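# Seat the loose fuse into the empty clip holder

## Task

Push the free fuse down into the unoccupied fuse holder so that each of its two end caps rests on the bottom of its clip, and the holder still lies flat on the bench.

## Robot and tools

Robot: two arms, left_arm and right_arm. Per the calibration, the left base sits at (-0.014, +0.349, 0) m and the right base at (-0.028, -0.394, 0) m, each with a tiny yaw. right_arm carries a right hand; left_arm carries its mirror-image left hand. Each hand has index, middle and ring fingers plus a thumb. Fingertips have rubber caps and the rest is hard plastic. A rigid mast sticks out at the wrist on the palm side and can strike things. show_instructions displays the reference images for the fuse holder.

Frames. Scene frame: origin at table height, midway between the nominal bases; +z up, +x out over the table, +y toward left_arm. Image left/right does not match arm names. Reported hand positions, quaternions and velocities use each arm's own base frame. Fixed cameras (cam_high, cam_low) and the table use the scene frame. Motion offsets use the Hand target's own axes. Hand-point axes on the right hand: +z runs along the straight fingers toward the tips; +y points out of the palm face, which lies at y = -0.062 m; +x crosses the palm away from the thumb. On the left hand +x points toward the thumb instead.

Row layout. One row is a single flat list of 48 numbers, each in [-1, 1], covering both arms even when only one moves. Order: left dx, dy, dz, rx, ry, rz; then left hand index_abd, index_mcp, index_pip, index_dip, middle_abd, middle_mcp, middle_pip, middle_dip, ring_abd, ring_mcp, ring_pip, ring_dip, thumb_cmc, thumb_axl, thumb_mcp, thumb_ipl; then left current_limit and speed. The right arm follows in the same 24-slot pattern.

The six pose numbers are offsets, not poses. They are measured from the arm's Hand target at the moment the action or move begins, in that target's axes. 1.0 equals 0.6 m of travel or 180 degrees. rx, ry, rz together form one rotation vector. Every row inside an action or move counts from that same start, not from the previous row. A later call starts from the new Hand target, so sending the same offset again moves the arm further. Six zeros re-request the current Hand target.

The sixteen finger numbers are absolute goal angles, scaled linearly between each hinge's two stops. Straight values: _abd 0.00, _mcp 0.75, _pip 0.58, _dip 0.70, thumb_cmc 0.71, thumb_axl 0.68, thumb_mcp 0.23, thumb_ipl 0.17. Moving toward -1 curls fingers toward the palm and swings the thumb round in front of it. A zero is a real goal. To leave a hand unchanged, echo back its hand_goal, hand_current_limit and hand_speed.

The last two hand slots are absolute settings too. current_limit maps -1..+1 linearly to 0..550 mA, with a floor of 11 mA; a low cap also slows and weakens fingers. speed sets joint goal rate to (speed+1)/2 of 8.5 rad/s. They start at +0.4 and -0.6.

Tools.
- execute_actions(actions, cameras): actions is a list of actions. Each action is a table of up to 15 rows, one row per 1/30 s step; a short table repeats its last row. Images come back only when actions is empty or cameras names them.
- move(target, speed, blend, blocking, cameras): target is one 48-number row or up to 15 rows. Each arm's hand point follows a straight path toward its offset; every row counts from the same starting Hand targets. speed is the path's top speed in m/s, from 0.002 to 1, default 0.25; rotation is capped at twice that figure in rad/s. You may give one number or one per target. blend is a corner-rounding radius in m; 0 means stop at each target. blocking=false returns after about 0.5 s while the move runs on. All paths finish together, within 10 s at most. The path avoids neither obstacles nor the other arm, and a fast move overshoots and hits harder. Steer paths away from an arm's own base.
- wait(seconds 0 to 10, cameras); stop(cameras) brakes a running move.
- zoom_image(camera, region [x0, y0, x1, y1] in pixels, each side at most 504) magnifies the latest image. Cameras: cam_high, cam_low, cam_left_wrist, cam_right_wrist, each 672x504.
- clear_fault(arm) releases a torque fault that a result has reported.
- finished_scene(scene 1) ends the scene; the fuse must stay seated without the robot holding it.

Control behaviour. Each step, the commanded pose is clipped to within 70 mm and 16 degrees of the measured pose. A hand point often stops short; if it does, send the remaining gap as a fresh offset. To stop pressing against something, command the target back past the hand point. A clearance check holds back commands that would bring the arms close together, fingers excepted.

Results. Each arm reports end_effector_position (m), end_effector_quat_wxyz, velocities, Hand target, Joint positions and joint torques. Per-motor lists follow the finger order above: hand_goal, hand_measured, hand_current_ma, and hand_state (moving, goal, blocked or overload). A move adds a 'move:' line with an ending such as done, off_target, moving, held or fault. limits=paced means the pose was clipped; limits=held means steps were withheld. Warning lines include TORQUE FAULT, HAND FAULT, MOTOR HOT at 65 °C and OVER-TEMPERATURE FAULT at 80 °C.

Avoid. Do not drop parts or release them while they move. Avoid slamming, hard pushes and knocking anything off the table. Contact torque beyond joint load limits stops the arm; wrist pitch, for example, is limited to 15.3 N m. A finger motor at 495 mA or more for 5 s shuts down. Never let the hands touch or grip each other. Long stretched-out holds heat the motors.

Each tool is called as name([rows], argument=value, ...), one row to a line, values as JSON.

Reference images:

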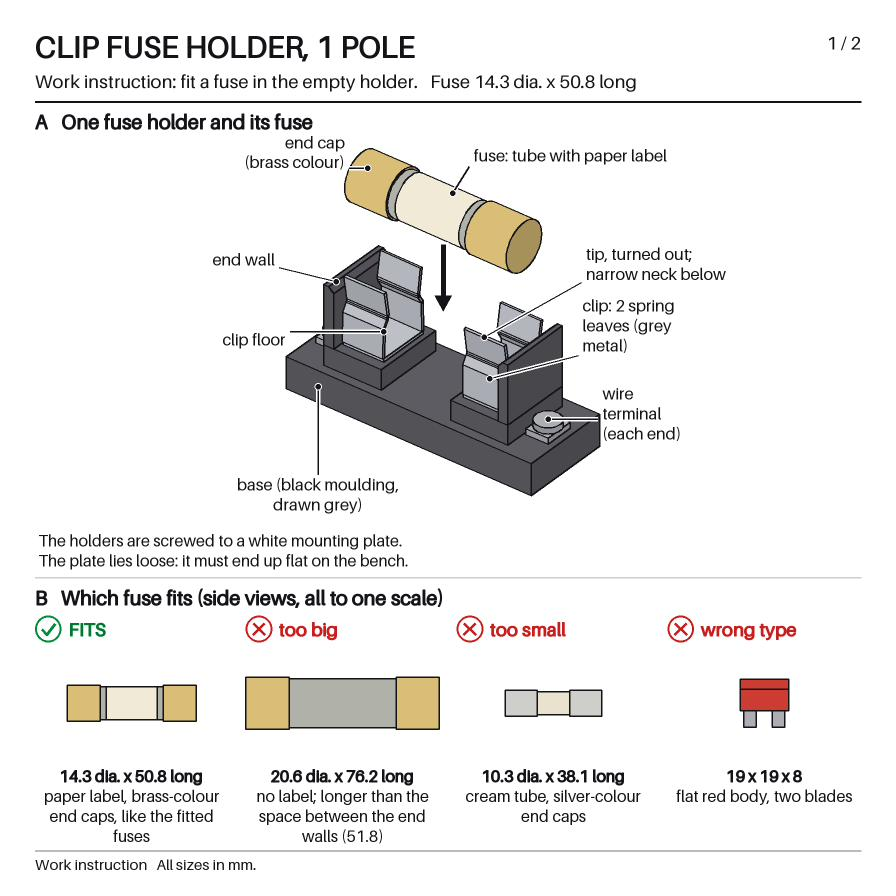

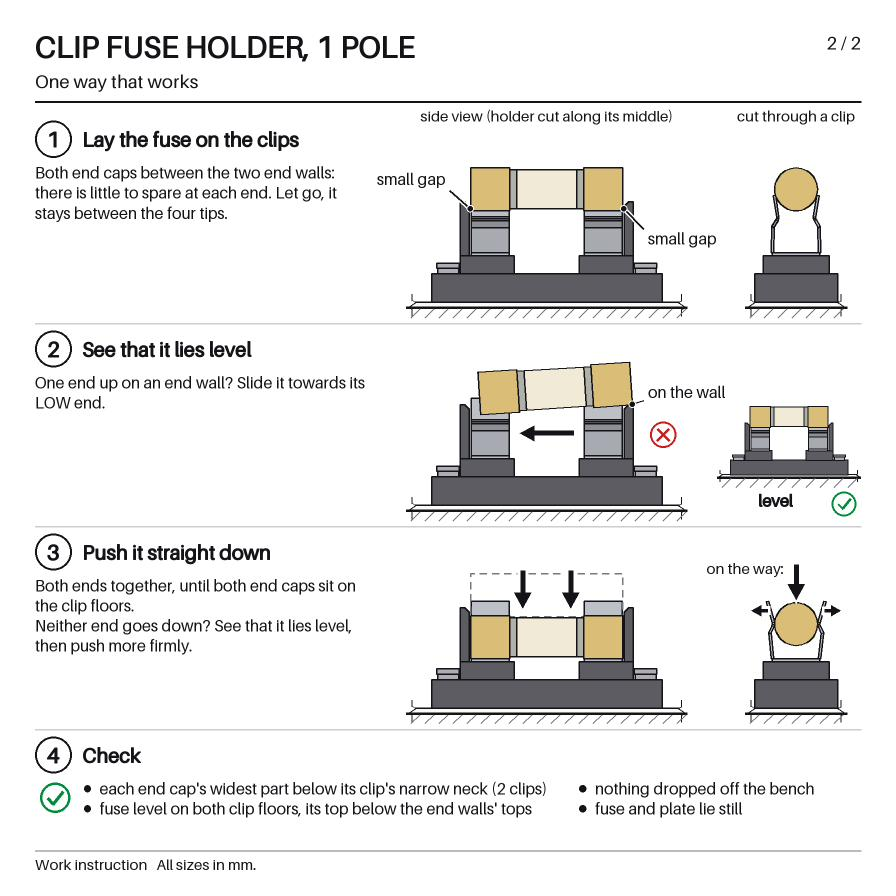

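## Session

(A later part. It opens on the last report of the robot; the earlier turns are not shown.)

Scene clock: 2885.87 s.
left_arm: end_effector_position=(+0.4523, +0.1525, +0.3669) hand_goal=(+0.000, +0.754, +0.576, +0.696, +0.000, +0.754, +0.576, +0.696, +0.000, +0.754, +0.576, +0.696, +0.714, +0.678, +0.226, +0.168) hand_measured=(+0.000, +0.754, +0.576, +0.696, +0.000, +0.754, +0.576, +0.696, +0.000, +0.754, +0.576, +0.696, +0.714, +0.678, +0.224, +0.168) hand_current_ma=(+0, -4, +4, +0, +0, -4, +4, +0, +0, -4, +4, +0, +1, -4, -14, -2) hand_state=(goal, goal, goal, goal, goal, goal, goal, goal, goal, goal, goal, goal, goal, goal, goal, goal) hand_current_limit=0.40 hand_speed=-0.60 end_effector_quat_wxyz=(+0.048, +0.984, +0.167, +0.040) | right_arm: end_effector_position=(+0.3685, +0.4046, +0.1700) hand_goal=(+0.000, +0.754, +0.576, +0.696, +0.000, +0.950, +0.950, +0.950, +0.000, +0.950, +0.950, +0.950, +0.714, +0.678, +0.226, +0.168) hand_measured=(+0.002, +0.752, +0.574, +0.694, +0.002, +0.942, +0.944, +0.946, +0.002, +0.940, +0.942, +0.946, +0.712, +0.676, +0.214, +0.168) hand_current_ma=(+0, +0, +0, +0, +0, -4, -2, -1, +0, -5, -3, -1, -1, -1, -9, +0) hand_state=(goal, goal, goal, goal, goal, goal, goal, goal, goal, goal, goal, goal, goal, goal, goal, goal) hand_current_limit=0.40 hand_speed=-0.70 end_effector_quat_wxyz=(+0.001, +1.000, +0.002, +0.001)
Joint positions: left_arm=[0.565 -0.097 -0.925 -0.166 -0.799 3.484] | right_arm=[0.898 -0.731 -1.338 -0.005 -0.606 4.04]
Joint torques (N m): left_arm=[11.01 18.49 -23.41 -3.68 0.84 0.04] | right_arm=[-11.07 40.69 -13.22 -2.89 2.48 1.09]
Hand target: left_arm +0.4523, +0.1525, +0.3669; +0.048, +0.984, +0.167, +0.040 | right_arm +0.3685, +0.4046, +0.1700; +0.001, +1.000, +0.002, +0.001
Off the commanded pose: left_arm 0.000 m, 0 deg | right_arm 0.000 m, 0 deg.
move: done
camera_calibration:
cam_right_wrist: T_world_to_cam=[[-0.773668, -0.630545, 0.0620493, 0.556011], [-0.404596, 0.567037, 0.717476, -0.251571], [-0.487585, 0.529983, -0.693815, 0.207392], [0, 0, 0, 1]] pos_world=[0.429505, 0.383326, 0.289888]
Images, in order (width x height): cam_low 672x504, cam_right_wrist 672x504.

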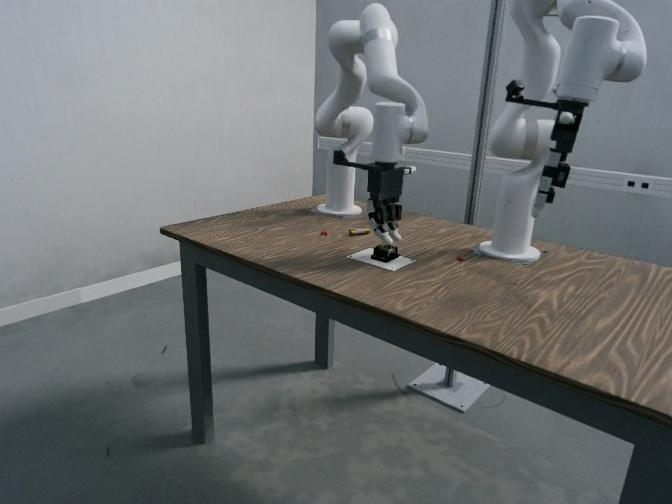

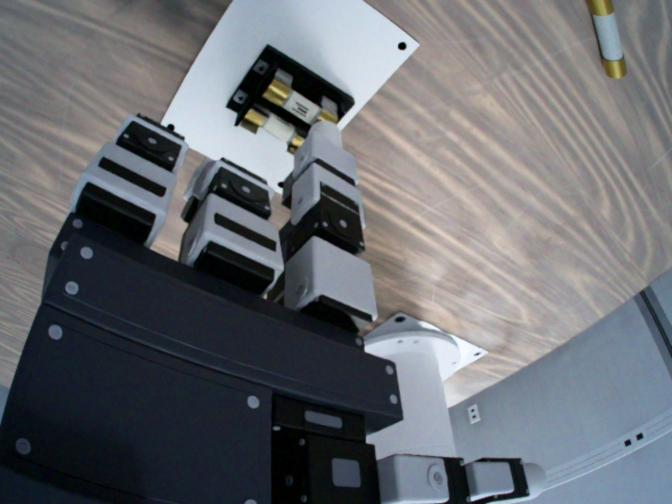

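wait(seconds=0.1, cameras=["cam_low","cam_high","cam_right_wrist"])

zoom_image(camera="cam_high", region=[400, 166, 450, 216])

zoom_image(camera="cam_low", region=[358, 215, 408, 265])

Scene clock: 2981.30 s.
left_arm: end_effector_position=(+0.4523, +0.1525, +0.3669) hand_goal=(+0.000, +0.754, +0.576, +0.696, +0.000, +0.754, +0.576, +0.696, +0.000, +0.754, +0.576, +0.696, +0.714, +0.678, +0.226, +0.168) hand_measured=(+0.000, +0.754, +0.576, +0.696, +0.000, +0.754, +0.576, +0.696, +0.000, +0.754, +0.576, +0.696, +0.714, +0.678, +0.224, +0.168) hand_current_ma=(+0, -4, +4, +0, +0, -4, +4, +0, +0, -4, +4, +0, +1, -4, -14, -2) hand_state=(goal, goal, goal, goal, goal, goal, goal, goal, goal, goal, goal, goal, goal, goal, goal, goal) hand_current_limit=0.40 hand_speed=-0.60 end_effector_quat_wxyz=(+0.048, +0.984, +0.167, +0.040) | right_arm: end_effector_position=(+0.3685, +0.4046, +0.1700) hand_goal=(+0.000, +0.754, +0.576, +0.696, +0.000, +0.950, +0.950, +0.950, +0.000, +0.950, +0.950, +0.950, +0.714, +0.678, +0.226, +0.168) hand_measured=(+0.002, +0.752, +0.574, +0.694, +0.002, +0.942, +0.944, +0.946, +0.002, +0.940, +0.942, +0.946, +0.712, +0.676, +0.214, +0.168) hand_current_ma=(+0, +0, +0, +0, +0, -4, -2, -1, +0, -5, -3, -1, -1, -1, -9, +0) hand_state=(goal, goal, goal, goal, goal, goal, goal, goal, goal, goal, goal, goal, goal, goal, goal, goal) hand_current_limit=0.40 hand_speed=-0.70 end_effector_quat_wxyz=(+0.001, +1.000, +0.002, +0.001)
Joint positions: left_arm=[0.565 -0.097 -0.925 -0.166 -0.799 3.484] | right_arm=[0.898 -0.731 -1.338 -0.005 -0.606 4.04]
Joint torques (N m): left_arm=[11.83 18.99 -23.19 -3.96 0.84 0.05] | right_arm=[-11.27 42.86 -12.48 -2.17 2.46 1.08]
Hand target: left_arm +0.4523, +0.1525, +0.3669; +0.048, +0.984, +0.167, +0.040 | right_arm +0.3685, +0.4046, +0.1700; +0.001, +1.000, +0.002, +0.001
Off the commanded pose: left_arm 0.000 m, 0 deg | right_arm 0.000 m, 0 deg.
wait: 0.10 s; at rest from the start
camera_calibration:
cam_right_wrist: T_world_to_cam=[[-0.773668, -0.630545, 0.0620493, 0.556011], [-0.404596, 0.567037, 0.717476, -0.251571], [-0.487585, 0.529983, -0.693815, 0.207392], [0, 0, 0, 1]] pos_world=[0.429505, 0.383326, 0.289888]
Images, in order (width x height): cam_high 672x504, cam_low 672x504, cam_right_wrist 672x504.

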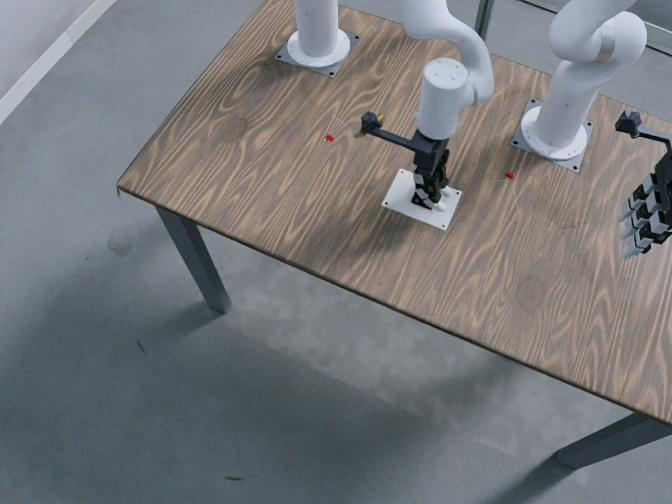

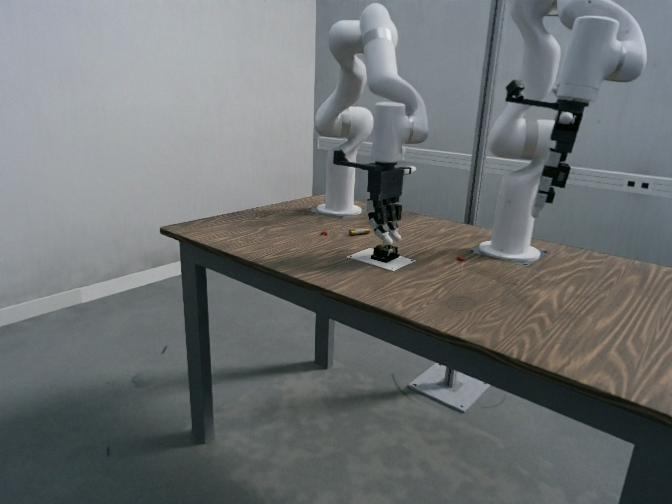

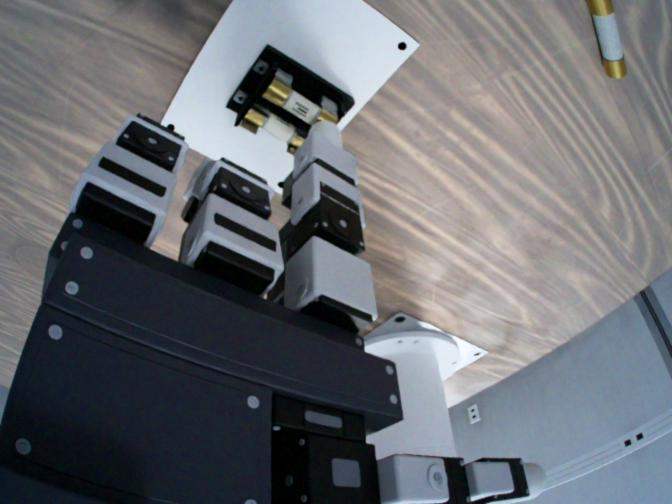

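Scaled by 10.080 from the camera's 672x504 image, which has a finer 960x720 frame.

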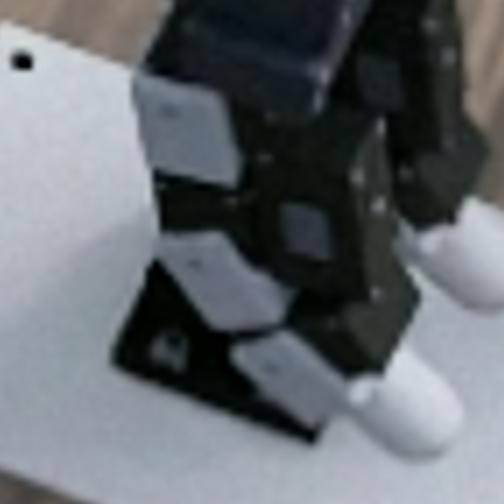

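Scaled by 10.080 from the camera's 672x504 image, which has a finer 960x720 frame.

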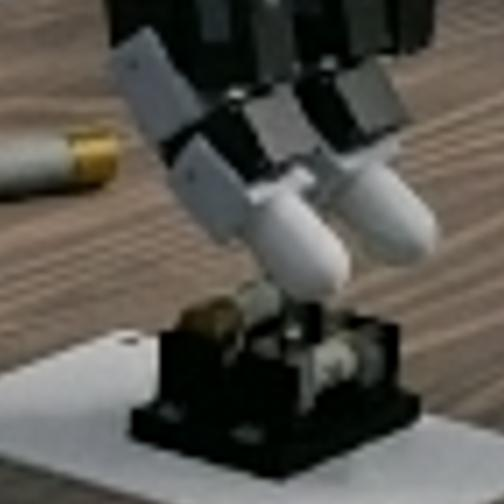

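move(target=[0,0,0,0,0,0,0,0.754,0.576,0.696,0,0.754,0.576,0.696,0,0.754,0.576,0.696,0.714,0.678,0.226,0.168,0.4,-0.6, 0,0,0.00333,0,0,0, 0,0.754,0.576,0.696,0,0.95,0.95,0.95,0,0.95,0.95,0.95,0.714,0.678,0.226,0.168,0.4,-0.7], speed=0.02, cameras=["cam_right_wrist"])

zoom_image(camera="cam_right_wrist", region=[260, 60, 380, 180])

Scene clock: 3006.23 s.
left_arm: end_effector_position=(+0.4523, +0.1525, +0.3669) hand_goal=(+0.000, +0.754, +0.576, +0.696, +0.000, +0.754, +0.576, +0.696, +0.000, +0.754, +0.576, +0.696, +0.714, +0.678, +0.226, +0.168) hand_measured=(+0.000, +0.754, +0.576, +0.696, +0.000, +0.754, +0.576, +0.696, +0.000, +0.754, +0.576, +0.696, +0.714, +0.678, +0.224, +0.168) hand_current_ma=(+0, -4, +4, +0, +0, -4, +4, +0, +0, -4, +4, +0, +1, -4, -14, -2) hand_state=(goal, goal, goal, goal, goal, goal, goal, goal, goal, goal, goal, goal, goal, goal, goal, goal) hand_current_limit=0.40 hand_speed=-0.60 end_effector_quat_wxyz=(+0.048, +0.984, +0.167, +0.040) | right_arm: end_effector_position=(+0.3685, +0.4046, +0.1680) hand_goal=(+0.000, +0.754, +0.576, +0.696, +0.000, +0.950, +0.950, +0.950, +0.000, +0.950, +0.950, +0.950, +0.714, +0.678, +0.226, +0.168) hand_measured=(+0.006, +0.752, +0.574, +0.694, +0.002, +0.942, +0.944, +0.946, +0.002, +0.940, +0.942, +0.946, +0.712, +0.676, +0.214, +0.168) hand_current_ma=(+2, +0, +0, +0, +0, -4, -2, -1, +0, -5, -3, -1, -1, -1, -9, +0) hand_state=(goal, goal, goal, goal, goal, goal, goal, goal, goal, goal, goal, goal, goal, goal, goal, goal) hand_current_limit=0.40 hand_speed=-0.70 end_effector_quat_wxyz=(+0.001, +1.000, +0.002, +0.001)
Joint positions: left_arm=[0.565 -0.097 -0.925 -0.166 -0.799 3.484] | right_arm=[0.898 -0.734 -1.337 -0.005 -0.603 4.04]
Joint torques (N m): left_arm=[10.81 18.35 -23.25 -3.72 0.87 0.06] | right_arm=[-11.54 40.08 -12.6 -3.11 2.66 1.16]
Hand target: left_arm +0.4523, +0.1525, +0.3669; +0.048, +0.984, +0.167, +0.040 | right_arm +0.3685, +0.4045, +0.1680; +0.001, +1.000, +0.002, +0.001
Off the commanded pose: left_arm 0.000 m, 0 deg | right_arm 0.000 m, 0 deg.
move: done
camera_calibration:
cam_right_wrist: T_world_to_cam=[[-0.773668, -0.630545, 0.0620493, 0.556135], [-0.404596, 0.567037, 0.717476, -0.250136], [-0.487585, 0.529983, -0.693815, 0.206005], [0, 0, 0, 1]] pos_world=[0.429505, 0.383326, 0.287888]
Images, in order (width x height): cam_right_wrist 672x504.

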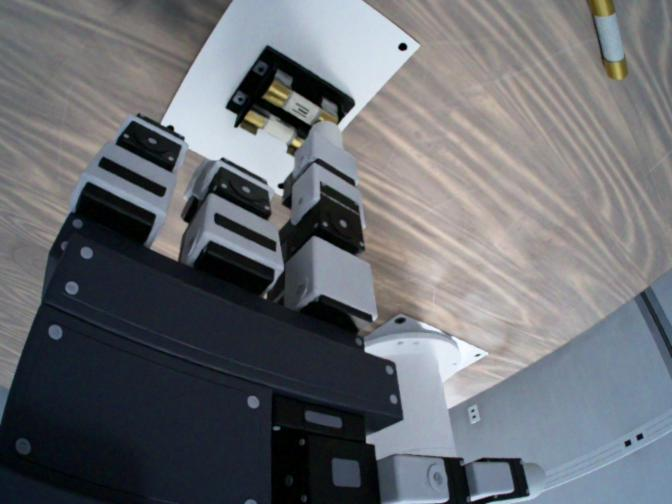

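Scaled by 4.200 from the camera's 672x504 image, which has a finer 960x720 frame.

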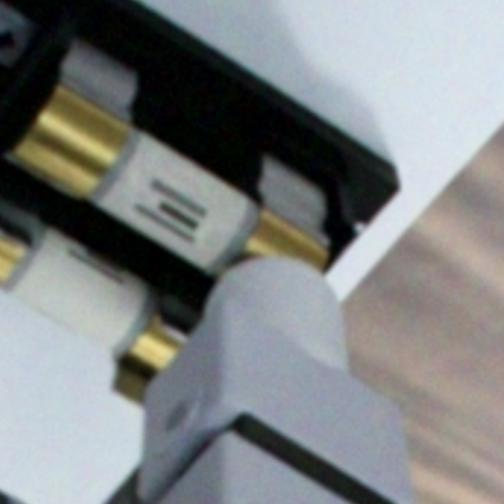

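move(target=[0,0,0,0,0,0,0,0.754,0.576,0.696,0,0.754,0.576,0.696,0,0.754,0.576,0.696,0.714,0.678,0.226,0.168,0.4,-0.6, 0,0,0.00167,0,0,0, 0,0.754,0.576,0.696,0,0.95,0.95,0.95,0,0.95,0.95,0.95,0.714,0.678,0.226,0.168,0.4,-0.7], speed=0.02, cameras=["cam_right_wrist"])

zoom_image(camera="cam_right_wrist", region=[260, 60, 380, 180])

Scene clock: 3019.13 s.
left_arm: end_effector_position=(+0.4523, +0.1525, +0.3669) hand_goal=(+0.000, +0.754, +0.576, +0.696, +0.000, +0.754, +0.576, +0.696, +0.000, +0.754, +0.576, +0.696, +0.714, +0.678, +0.226, +0.168) hand_measured=(+0.000, +0.754, +0.576, +0.696, +0.000, +0.754, +0.576, +0.696, +0.000, +0.754, +0.576, +0.696, +0.714, +0.678, +0.224, +0.168) hand_current_ma=(+0, -4, +4, +0, +0, -4, +4, +0, +0, -4, +4, +0, +1, -4, -14, -2) hand_state=(goal, goal, goal, goal, goal, goal, goal, goal, goal, goal, goal, goal, goal, goal, goal, goal) hand_current_limit=0.40 hand_speed=-0.60 end_effector_quat_wxyz=(+0.048, +0.984, +0.167, +0.040) | right_arm: end_effector_position=(+0.3685, +0.4045, +0.1670) hand_goal=(+0.000, +0.754, +0.576, +0.696, +0.000, +0.950, +0.950, +0.950, +0.000, +0.950, +0.950, +0.950, +0.714, +0.678, +0.226, +0.168) hand_measured=(+0.008, +0.752, +0.574, +0.694, +0.002, +0.942, +0.944, +0.946, +0.002, +0.940, +0.942, +0.946, +0.712, +0.676, +0.214, +0.168) hand_current_ma=(+2, +0, +0, +0, +0, -4, -2, -1, +0, -5, -3, -1, -1, -1, -9, +0) hand_state=(goal, goal, goal, goal, goal, goal, goal, goal, goal, goal, goal, goal, goal, goal, goal, goal) hand_current_limit=0.40 hand_speed=-0.70 end_effector_quat_wxyz=(+0.001, +1.000, +0.002, +0.001)
Joint positions: left_arm=[0.565 -0.097 -0.925 -0.166 -0.799 3.484] | right_arm=[0.898 -0.735 -1.337 -0.005 -0.601 4.04]
Joint torques (N m): left_arm=[11.22 19.02 -22.5 -3.6 0.83 -0.05] | right_arm=[-11.91 36.84 -10.87 -3.11 2.75 1.11]
Hand target: left_arm +0.4523, +0.1525, +0.3669; +0.048, +0.984, +0.167, +0.040 | right_arm +0.3685, +0.4045, +0.1670; +0.001, +1.000, +0.002, +0.001
Off the commanded pose: left_arm 0.000 m, 0 deg | right_arm 0.000 m, 0 deg.
move: done
camera_calibration:
cam_right_wrist: T_world_to_cam=[[-0.773668, -0.630545, 0.0620493, 0.556197], [-0.404596, 0.567037, 0.717476, -0.249419], [-0.487585, 0.529983, -0.693815, 0.205311], [0, 0, 0, 1]] pos_world=[0.429505, 0.383326, 0.286888]
Images, in order (width x height): cam_right_wrist 672x504.

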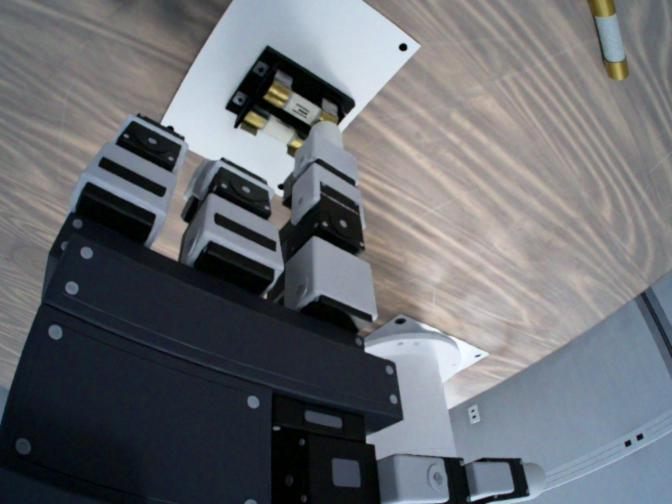

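Scaled by 4.200 from the camera's 672x504 image, which has a finer 960x720 frame.

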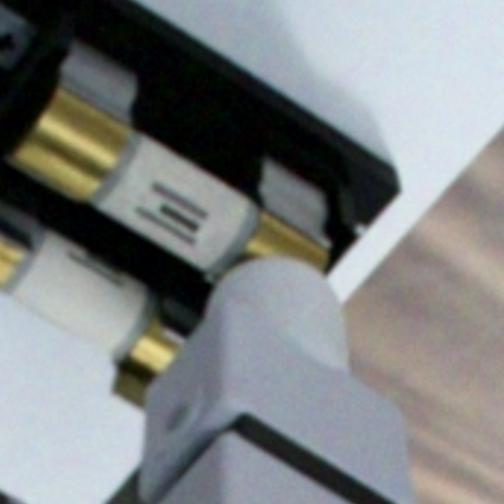

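move(target=[0,0,0,0,0,0,0,0.754,0.576,0.696,0,0.754,0.576,0.696,0,0.754,0.576,0.696,0.714,0.678,0.226,0.168,0.4,-0.6, 0,0,0.00167,0,0,0, 0,0.754,0.576,0.696,0,0.95,0.95,0.95,0,0.95,0.95,0.95,0.714,0.678,0.226,0.168,0.4,-0.7], speed=0.02, cameras=["cam_right_wrist"])

zoom_image(camera="cam_right_wrist", region=[260, 60, 380, 180])

Scene clock: 3030.73 s.
left_arm: end_effector_position=(+0.4523, +0.1525, +0.3669) hand_goal=(+0.000, +0.754, +0.576, +0.696, +0.000, +0.754, +0.576, +0.696, +0.000, +0.754, +0.576, +0.696, +0.714, +0.678, +0.226, +0.168) hand_measured=(+0.000, +0.754, +0.576, +0.696, +0.000, +0.754, +0.576, +0.696, +0.000, +0.754, +0.576, +0.696, +0.714, +0.678, +0.224, +0.168) hand_current_ma=(+0, -4, +4, +0, +0, -4, +4, +0, +0, -4, +4, +0, +1, -4, -14, -2) hand_state=(goal, goal, goal, goal, goal, goal, goal, goal, goal, goal, goal, goal, goal, goal, goal, goal) hand_current_limit=0.40 hand_speed=-0.60 end_effector_quat_wxyz=(+0.048, +0.984, +0.167, +0.040) | right_arm: end_effector_position=(+0.3685, +0.4046, +0.1660) hand_goal=(+0.000, +0.754, +0.576, +0.696, +0.000, +0.950, +0.950, +0.950, +0.000, +0.950, +0.950, +0.950, +0.714, +0.678, +0.226, +0.168) hand_measured=(+0.010, +0.752, +0.574, +0.694, +0.002, +0.942, +0.944, +0.946, +0.002, +0.940, +0.942, +0.946, +0.712, +0.676, +0.214, +0.168) hand_current_ma=(+3, +0, +0, +0, +0, -4, -2, -1, +0, -5, -3, -1, -1, -1, -9, +0) hand_state=(goal, goal, goal, goal, goal, goal, goal, goal, goal, goal, goal, goal, goal, goal, goal, goal) hand_current_limit=0.40 hand_speed=-0.70 end_effector_quat_wxyz=(+0.001, +1.000, +0.002, +0.001)
Joint positions: left_arm=[0.565 -0.097 -0.925 -0.166 -0.799 3.484] | right_arm=[0.898 -0.737 -1.337 -0.005 -0.6 4.04]
Joint torques (N m): left_arm=[11.13 18.83 -23.11 -3.68 0.92 -0.01] | right_arm=[-10.61 36.2 -10.11 -3.82 2.77 1.19]
Hand target: left_arm +0.4523, +0.1525, +0.3669; +0.048, +0.984, +0.167, +0.040 | right_arm +0.3685, +0.4045, +0.1660; +0.001, +1.000, +0.002, +0.001
Off the commanded pose: left_arm 0.000 m, 0 deg | right_arm 0.000 m, 0 deg.
move: done
camera_calibration:
cam_right_wrist: T_world_to_cam=[[-0.773643, -0.630581, 0.0620048, 0.556274], [-0.404645, 0.566998, 0.717479, -0.248667], [-0.487585, 0.529983, -0.693815, 0.204617], [0, 0, 0, 1]] pos_world=[0.429504, 0.383326, 0.285888]
Images, in order (width x height): cam_right_wrist 672x504.

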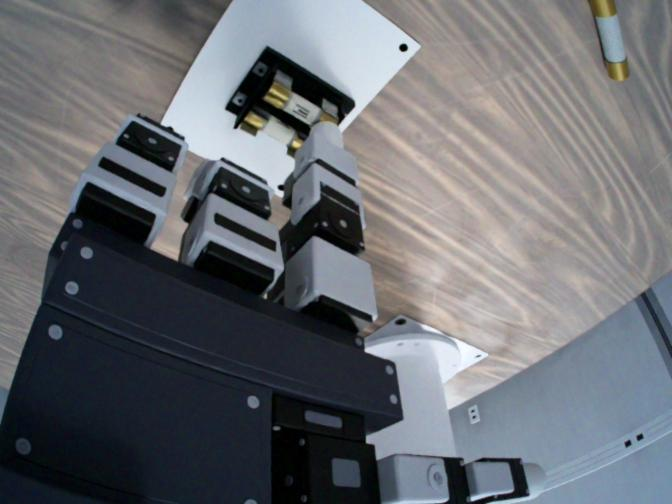

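Scaled by 4.200 from the camera's 672x504 image, which has a finer 960x720 frame.

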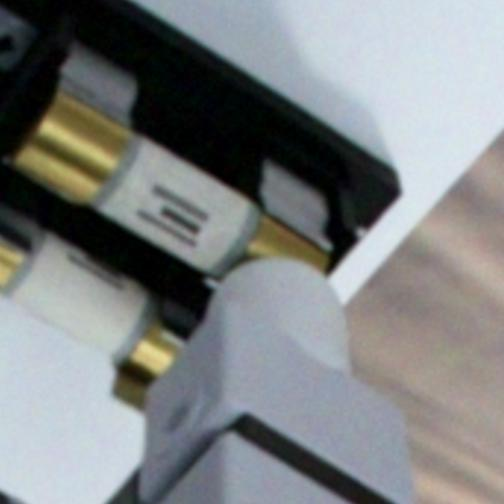

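move(target=[0,0,0,0,0,0,0,0.754,0.576,0.696,0,0.754,0.576,0.696,0,0.754,0.576,0.696,0.714,0.678,0.226,0.168,0.4,-0.6, 0,0,-0.05,0,0,0, 0,0.754,0.576,0.696,0,0.95,0.95,0.95,0,0.95,0.95,0.95,0.714,0.678,0.226,0.168,0.4,-0.7], speed=0.08, cameras=["cam_right_wrist","cam_low","cam_high"])

zoom_image(camera="cam_right_wrist", region=[260, 60, 360, 160])

zoom_image(camera="cam_low", region=[368, 233, 408, 273])

zoom_image(camera="cam_high", region=[400, 176, 440, 216])

Scene clock: 3054.03 s.
left_arm: end_effector_position=(+0.4523, +0.1525, +0.3669) hand_goal=(+0.000, +0.754, +0.576, +0.696, +0.000, +0.754, +0.576, +0.696, +0.000, +0.754, +0.576, +0.696, +0.714, +0.678, +0.226, +0.168) hand_measured=(+0.000, +0.754, +0.576, +0.696, +0.000, +0.754, +0.576, +0.696, +0.000, +0.754, +0.576, +0.696, +0.714, +0.678, +0.224, +0.168) hand_current_ma=(+0, -4, +4, +0, +0, -4, +4, +0, +0, -4, +4, +0, +1, -4, -14, -2) hand_state=(goal, goal, goal, goal, goal, goal, goal, goal, goal, goal, goal, goal, goal, goal, goal, goal) hand_current_limit=0.40 hand_speed=-0.60 end_effector_quat_wxyz=(+0.048, +0.984, +0.167, +0.040) | right_arm: end_effector_position=(+0.3685, +0.4046, +0.1959) hand_goal=(+0.000, +0.754, +0.576, +0.696, +0.000, +0.950, +0.950, +0.950, +0.000, +0.950, +0.950, +0.950, +0.714, +0.678, +0.226, +0.168) hand_measured=(+0.002, +0.752, +0.574, +0.694, +0.002, +0.942, +0.944, +0.946, +0.002, +0.940, +0.942, +0.946, +0.712, +0.676, +0.214, +0.168) hand_current_ma=(+0, -1, +0, +0, +0, -4, -2, -1, +0, -5, -3, -1, -1, -1, -9, +0) hand_state=(goal, goal, goal, goal, goal, goal, goal, goal, goal, goal, goal, goal, goal, goal, goal, goal) hand_current_limit=0.40 hand_speed=-0.70 end_effector_quat_wxyz=(+0.001, +1.000, +0.002, +0.001)
Joint positions: left_arm=[0.565 -0.097 -0.925 -0.166 -0.799 3.484] | right_arm=[0.898 -0.693 -1.343 -0.005 -0.65 4.04]
Joint torques (N m): left_arm=[11.93 20.18 -22.82 -3.56 0.81 0.02] | right_arm=[7.96 67.38 -24.09 4.72 -2.61 -1.58]
Hand target: left_arm +0.4523, +0.1525, +0.3669; +0.048, +0.984, +0.167, +0.040 | right_arm +0.3685, +0.4046, +0.1960; +0.001, +1.000, +0.002, +0.001
Off the commanded pose: left_arm 0.000 m, 0 deg | right_arm 0.000 m, 0 deg.
move: done
camera_calibration:
cam_right_wrist: T_world_to_cam=[[-0.7737, -0.630501, 0.0621052, 0.554306], [-0.404536, 0.567085, 0.717471, -0.270238], [-0.487585, 0.529984, -0.693814, 0.225313], [0, 0, 0, 1]] pos_world=[0.429405, 0.383326, 0.315788]
Images, in order (width x height): cam_high 672x504, cam_low 672x504, cam_right_wrist 672x504.

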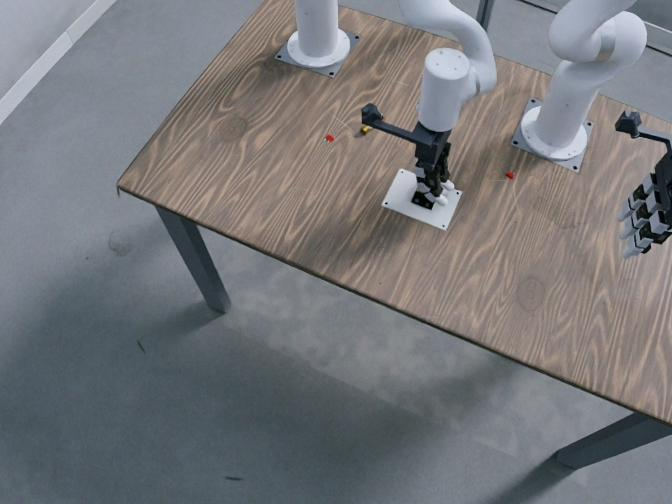

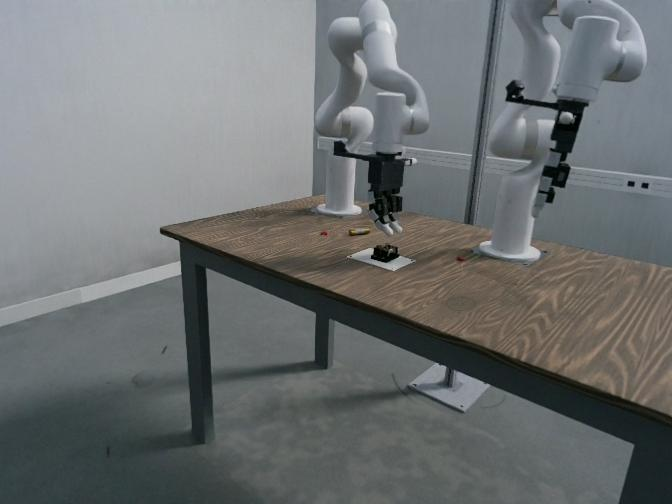

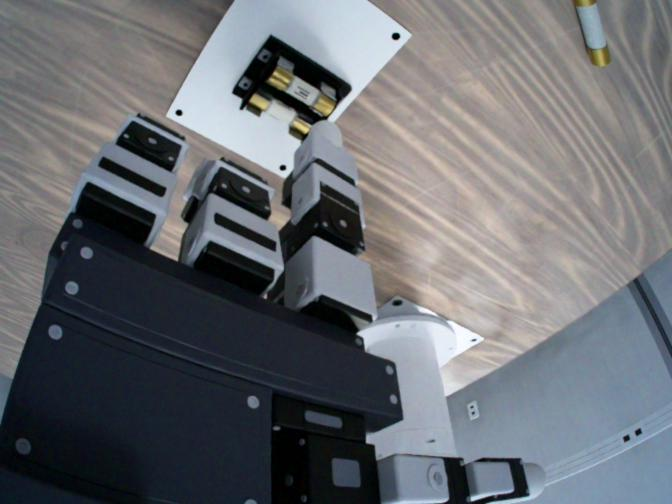

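Scaled by 5.040 from the camera's 672x504 image, which has a finer 960x720 frame.

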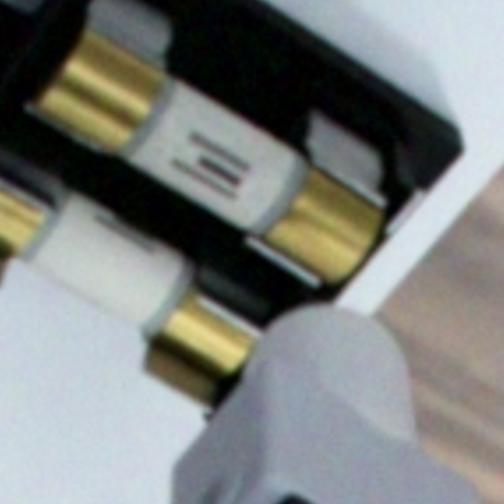

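Scaled by 12.600 from the camera's 672x504 image, which has a finer 960x720 frame.

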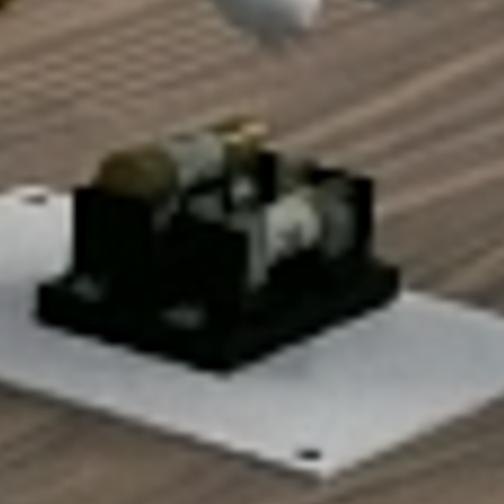

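Scaled by 12.600 from the camera's 672x504 image, which has a finer 960x720 frame.

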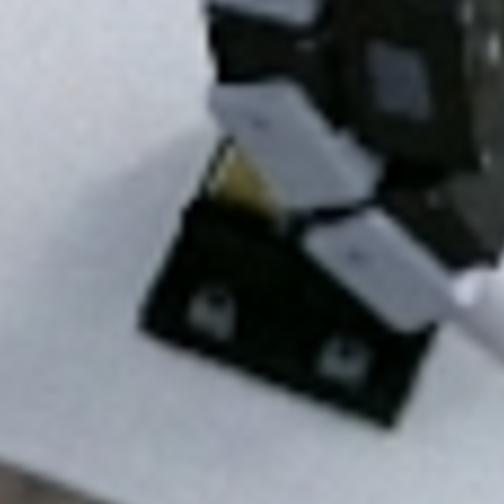

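move(target=[0,0,0,0,0,0,0,0.754,0.576,0.696,0,0.754,0.576,0.696,0,0.754,0.576,0.696,0.714,0.678,0.226,0.168,0.4,-0.6, 0.0308,-0.0008,0.0333,0,0,0, 0,0.754,0.576,0.696,0,0.95,0.95,0.95,0,0.95,0.95,0.95,0.714,0.678,0.226,0.168,0.4,-0.7], speed=0.06, cameras=["cam_right_wrist","cam_low","cam_high"])

zoom_image(camera="cam_right_wrist", region=[250, 60, 350, 160])

zoom_image(camera="cam_low", region=[368, 233, 408, 273])

zoom_image(camera="cam_high", region=[400, 176, 440, 216])

Scene clock: 3093.00 s.
left_arm: end_effector_position=(+0.4523, +0.1525, +0.3669) hand_goal=(+0.000, +0.754, +0.576, +0.696, +0.000, +0.754, +0.576, +0.696, +0.000, +0.754, +0.576, +0.696, +0.714, +0.678, +0.226, +0.168) hand_measured=(+0.000, +0.754, +0.576, +0.696, +0.000, +0.754, +0.576, +0.696, +0.000, +0.754, +0.576, +0.696, +0.714, +0.678, +0.224, +0.168) hand_current_ma=(+0, -4, +4, +0, +0, -4, +4, +0, +0, -4, +4, +0, +1, -4, -14, -2) hand_state=(goal, goal, goal, goal, goal, goal, goal, goal, goal, goal, goal, goal, goal, goal, goal, goal) hand_current_limit=0.40 hand_speed=-0.60 end_effector_quat_wxyz=(+0.048, +0.984, +0.167, +0.040) | right_arm: end_effector_position=(+0.3870, +0.4051, +0.1761) hand_goal=(+0.000, +0.754, +0.576, +0.696, +0.000, +0.950, +0.950, +0.950, +0.000, +0.950, +0.950, +0.950, +0.714, +0.678, +0.226, +0.168) hand_measured=(+0.002, +0.752, +0.574, +0.694, +0.002, +0.942, +0.944, +0.946, +0.002, +0.940, +0.944, +0.946, +0.712, +0.676, +0.214, +0.168) hand_current_ma=(+0, -1, +0, +0, +0, -4, -2, -1, +0, -5, -3, -1, -1, -1, -9, +0) hand_state=(goal, goal, goal, goal, goal, goal, goal, goal, goal, goal, goal, goal, goal, goal, goal, goal) hand_current_limit=0.40 hand_speed=-0.70 end_effector_quat_wxyz=(+0.001, +1.000, +0.002, +0.001)
Joint positions: left_arm=[0.565 -0.097 -0.925 -0.166 -0.799 3.484] | right_arm=[0.876 -0.747 -1.382 -0.005 -0.634 4.018]
Joint torques (N m): left_arm=[11.16 19.43 -22.68 -3.43 0.83 -0.07] | right_arm=[-11.46 43.14 -23.76 -2.66 2.35 -1.53]
Hand target: left_arm +0.4523, +0.1525, +0.3669; +0.048, +0.984, +0.167, +0.040 | right_arm +0.3870, +0.4051, +0.1760; +0.001, +1.000, +0.002, +0.001
Off the commanded pose: left_arm 0.000 m, 0 deg | right_arm 0.000 m, 0 deg.
move: done
camera_calibration:
cam_right_wrist: T_world_to_cam=[[-0.773643, -0.630581, 0.0620048, 0.570262], [-0.404645, 0.566998, 0.717479, -0.248808], [-0.487585, 0.529983, -0.693815, 0.220278], [0, 0, 0, 1]] pos_world=[0.447904, 0.383926, 0.295988]
Images, in order (width x height): cam_high 672x504, cam_low 672x504, cam_right_wrist 672x504.

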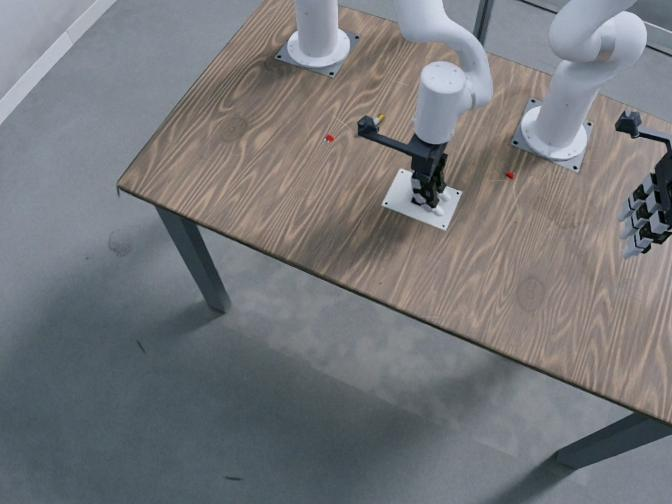

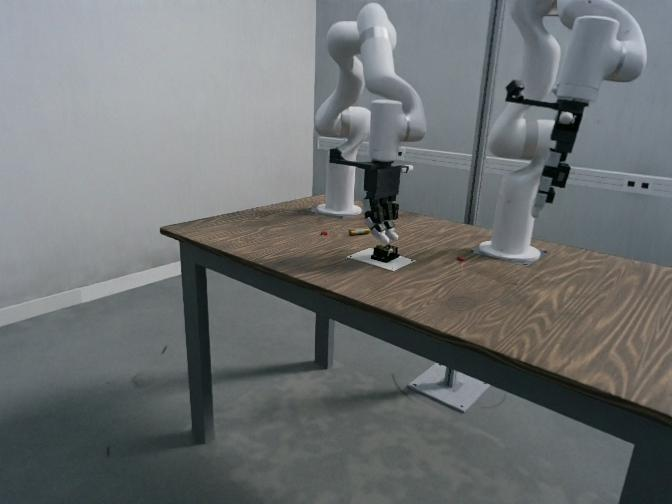

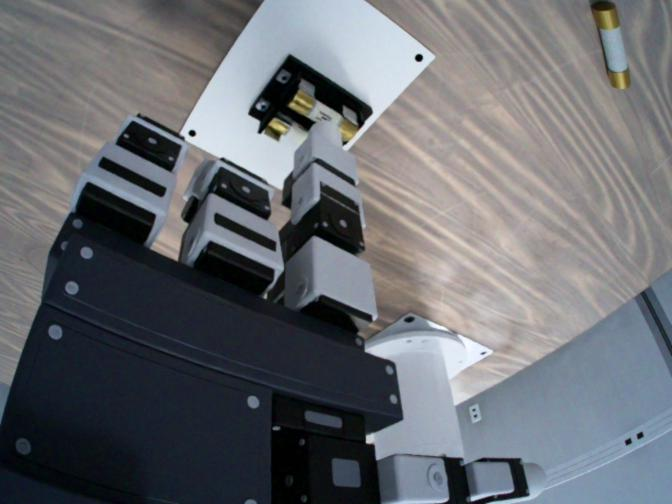

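Scaled by 5.040 from the camera's 672x504 image, which has a finer 960x720 frame.

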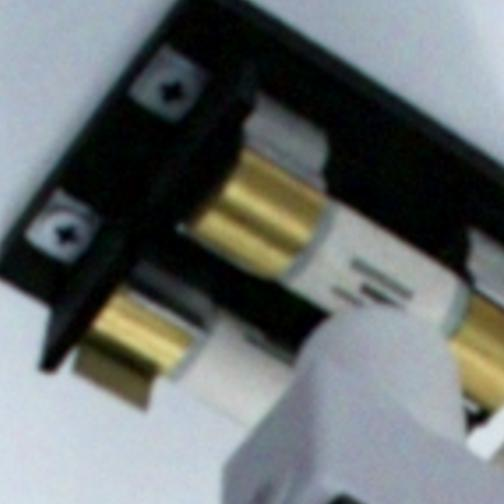

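Scaled by 12.600 from the camera's 672x504 image, which has a finer 960x720 frame.

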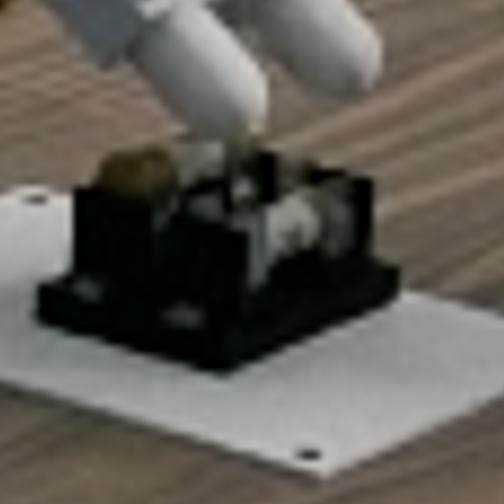

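Scaled by 12.600 from the camera's 672x504 image, which has a finer 960x720 frame.

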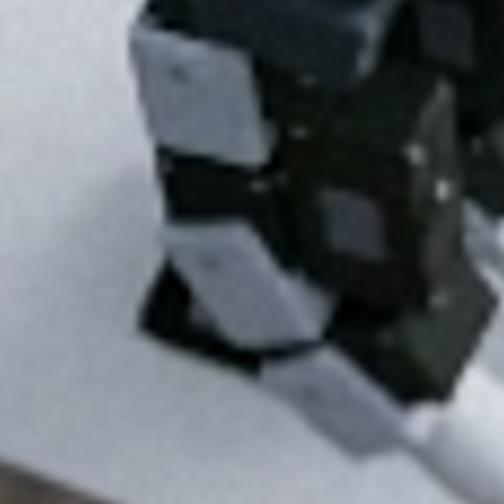

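move(target=[0,0,0,0,0,0,0,0.754,0.576,0.696,0,0.754,0.576,0.696,0,0.754,0.576,0.696,0.714,0.678,0.226,0.168,0.4,-0.6, 0.0022,0,0.01,0,0,0, 0,0.754,0.576,0.696,0,0.95,0.95,0.95,0,0.95,0.95,0.95,0.714,0.678,0.226,0.168,0.4,-0.7], speed=0.03, cameras=["cam_right_wrist"])

zoom_image(camera="cam_right_wrist", region=[250, 60, 370, 180])

Scene clock: 3125.50 s.
left_arm: end_effector_position=(+0.4523, +0.1525, +0.3669) hand_goal=(+0.000, +0.754, +0.576, +0.696, +0.000, +0.754, +0.576, +0.696, +0.000, +0.754, +0.576, +0.696, +0.714, +0.678, +0.226, +0.168) hand_measured=(+0.000, +0.754, +0.576, +0.696, +0.000, +0.754, +0.576, +0.696, +0.000, +0.754, +0.576, +0.696, +0.714, +0.678, +0.224, +0.168) hand_current_ma=(+0, -4, +4, +0, +0, -4, +4, +0, +0, -4, +4, +0, +1, -4, -14, -2) hand_state=(goal, goal, goal, goal, goal, goal, goal, goal, goal, goal, goal, goal, goal, goal, goal, goal) hand_current_limit=0.40 hand_speed=-0.60 end_effector_quat_wxyz=(+0.048, +0.984, +0.167, +0.040) | right_arm: end_effector_position=(+0.3883, +0.4051, +0.1701) hand_goal=(+0.000, +0.754, +0.576, +0.696, +0.000, +0.950, +0.950, +0.950, +0.000, +0.950, +0.950, +0.950, +0.714, +0.678, +0.226, +0.168) hand_measured=(+0.002, +0.752, +0.574, +0.694, +0.002, +0.942, +0.944, +0.946, +0.002, +0.940, +0.944, +0.946, +0.712, +0.676, +0.214, +0.168) hand_current_ma=(+0, -1, +0, +0, +0, -4, -2, -1, +0, -5, -3, -1, -1, -1, -9, +0) hand_state=(goal, goal, goal, goal, goal, goal, goal, goal, goal, goal, goal, goal, goal, goal, goal, goal) hand_current_limit=0.40 hand_speed=-0.70 end_effector_quat_wxyz=(+0.001, +1.000, +0.002, +0.001)
Joint positions: left_arm=[0.565 -0.097 -0.925 -0.166 -0.799 3.484] | right_arm=[0.874 -0.758 -1.385 -0.005 -0.626 4.016]
Joint torques (N m): left_arm=[11.64 19.57 -22.71 -3.85 0.83 -0.07] | right_arm=[-10.35 43.11 -24.24 -2.98 2.33 -1.61]
Hand target: left_arm +0.4523, +0.1525, +0.3669; +0.048, +0.984, +0.167, +0.040 | right_arm +0.3883, +0.4051, +0.1700; +0.001, +1.000, +0.002, +0.001
Off the commanded pose: left_arm 0.000 m, 0 deg | right_arm 0.000 m, 0 deg.
move: done
camera_calibration:
cam_right_wrist: T_world_to_cam=[[-0.773668, -0.630545, 0.0620493, 0.571702], [-0.404596, 0.567037, 0.717476, -0.243972], [-0.487585, 0.529983, -0.693815, 0.216798], [0, 0, 0, 1]] pos_world=[0.449305, 0.383926, 0.289988]
Images, in order (width x height): cam_right_wrist 672x504.

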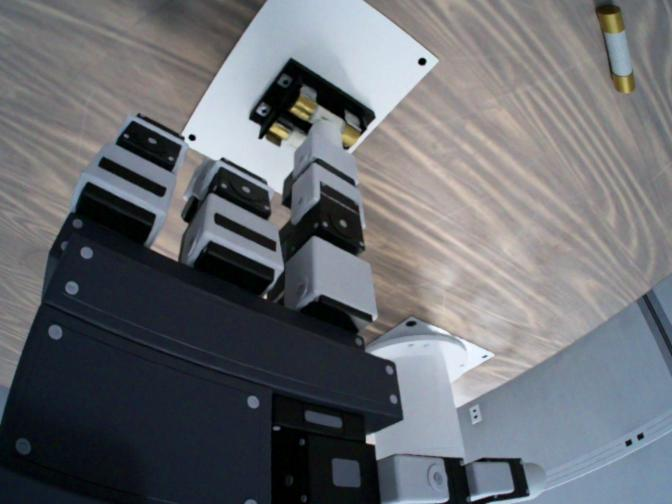

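Scaled by 4.200 from the camera's 672x504 image, which has a finer 960x720 frame.

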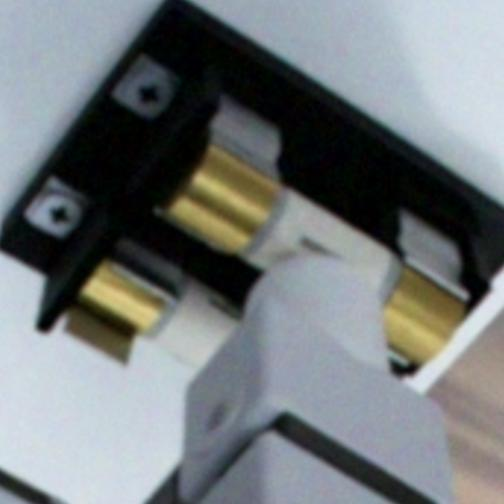

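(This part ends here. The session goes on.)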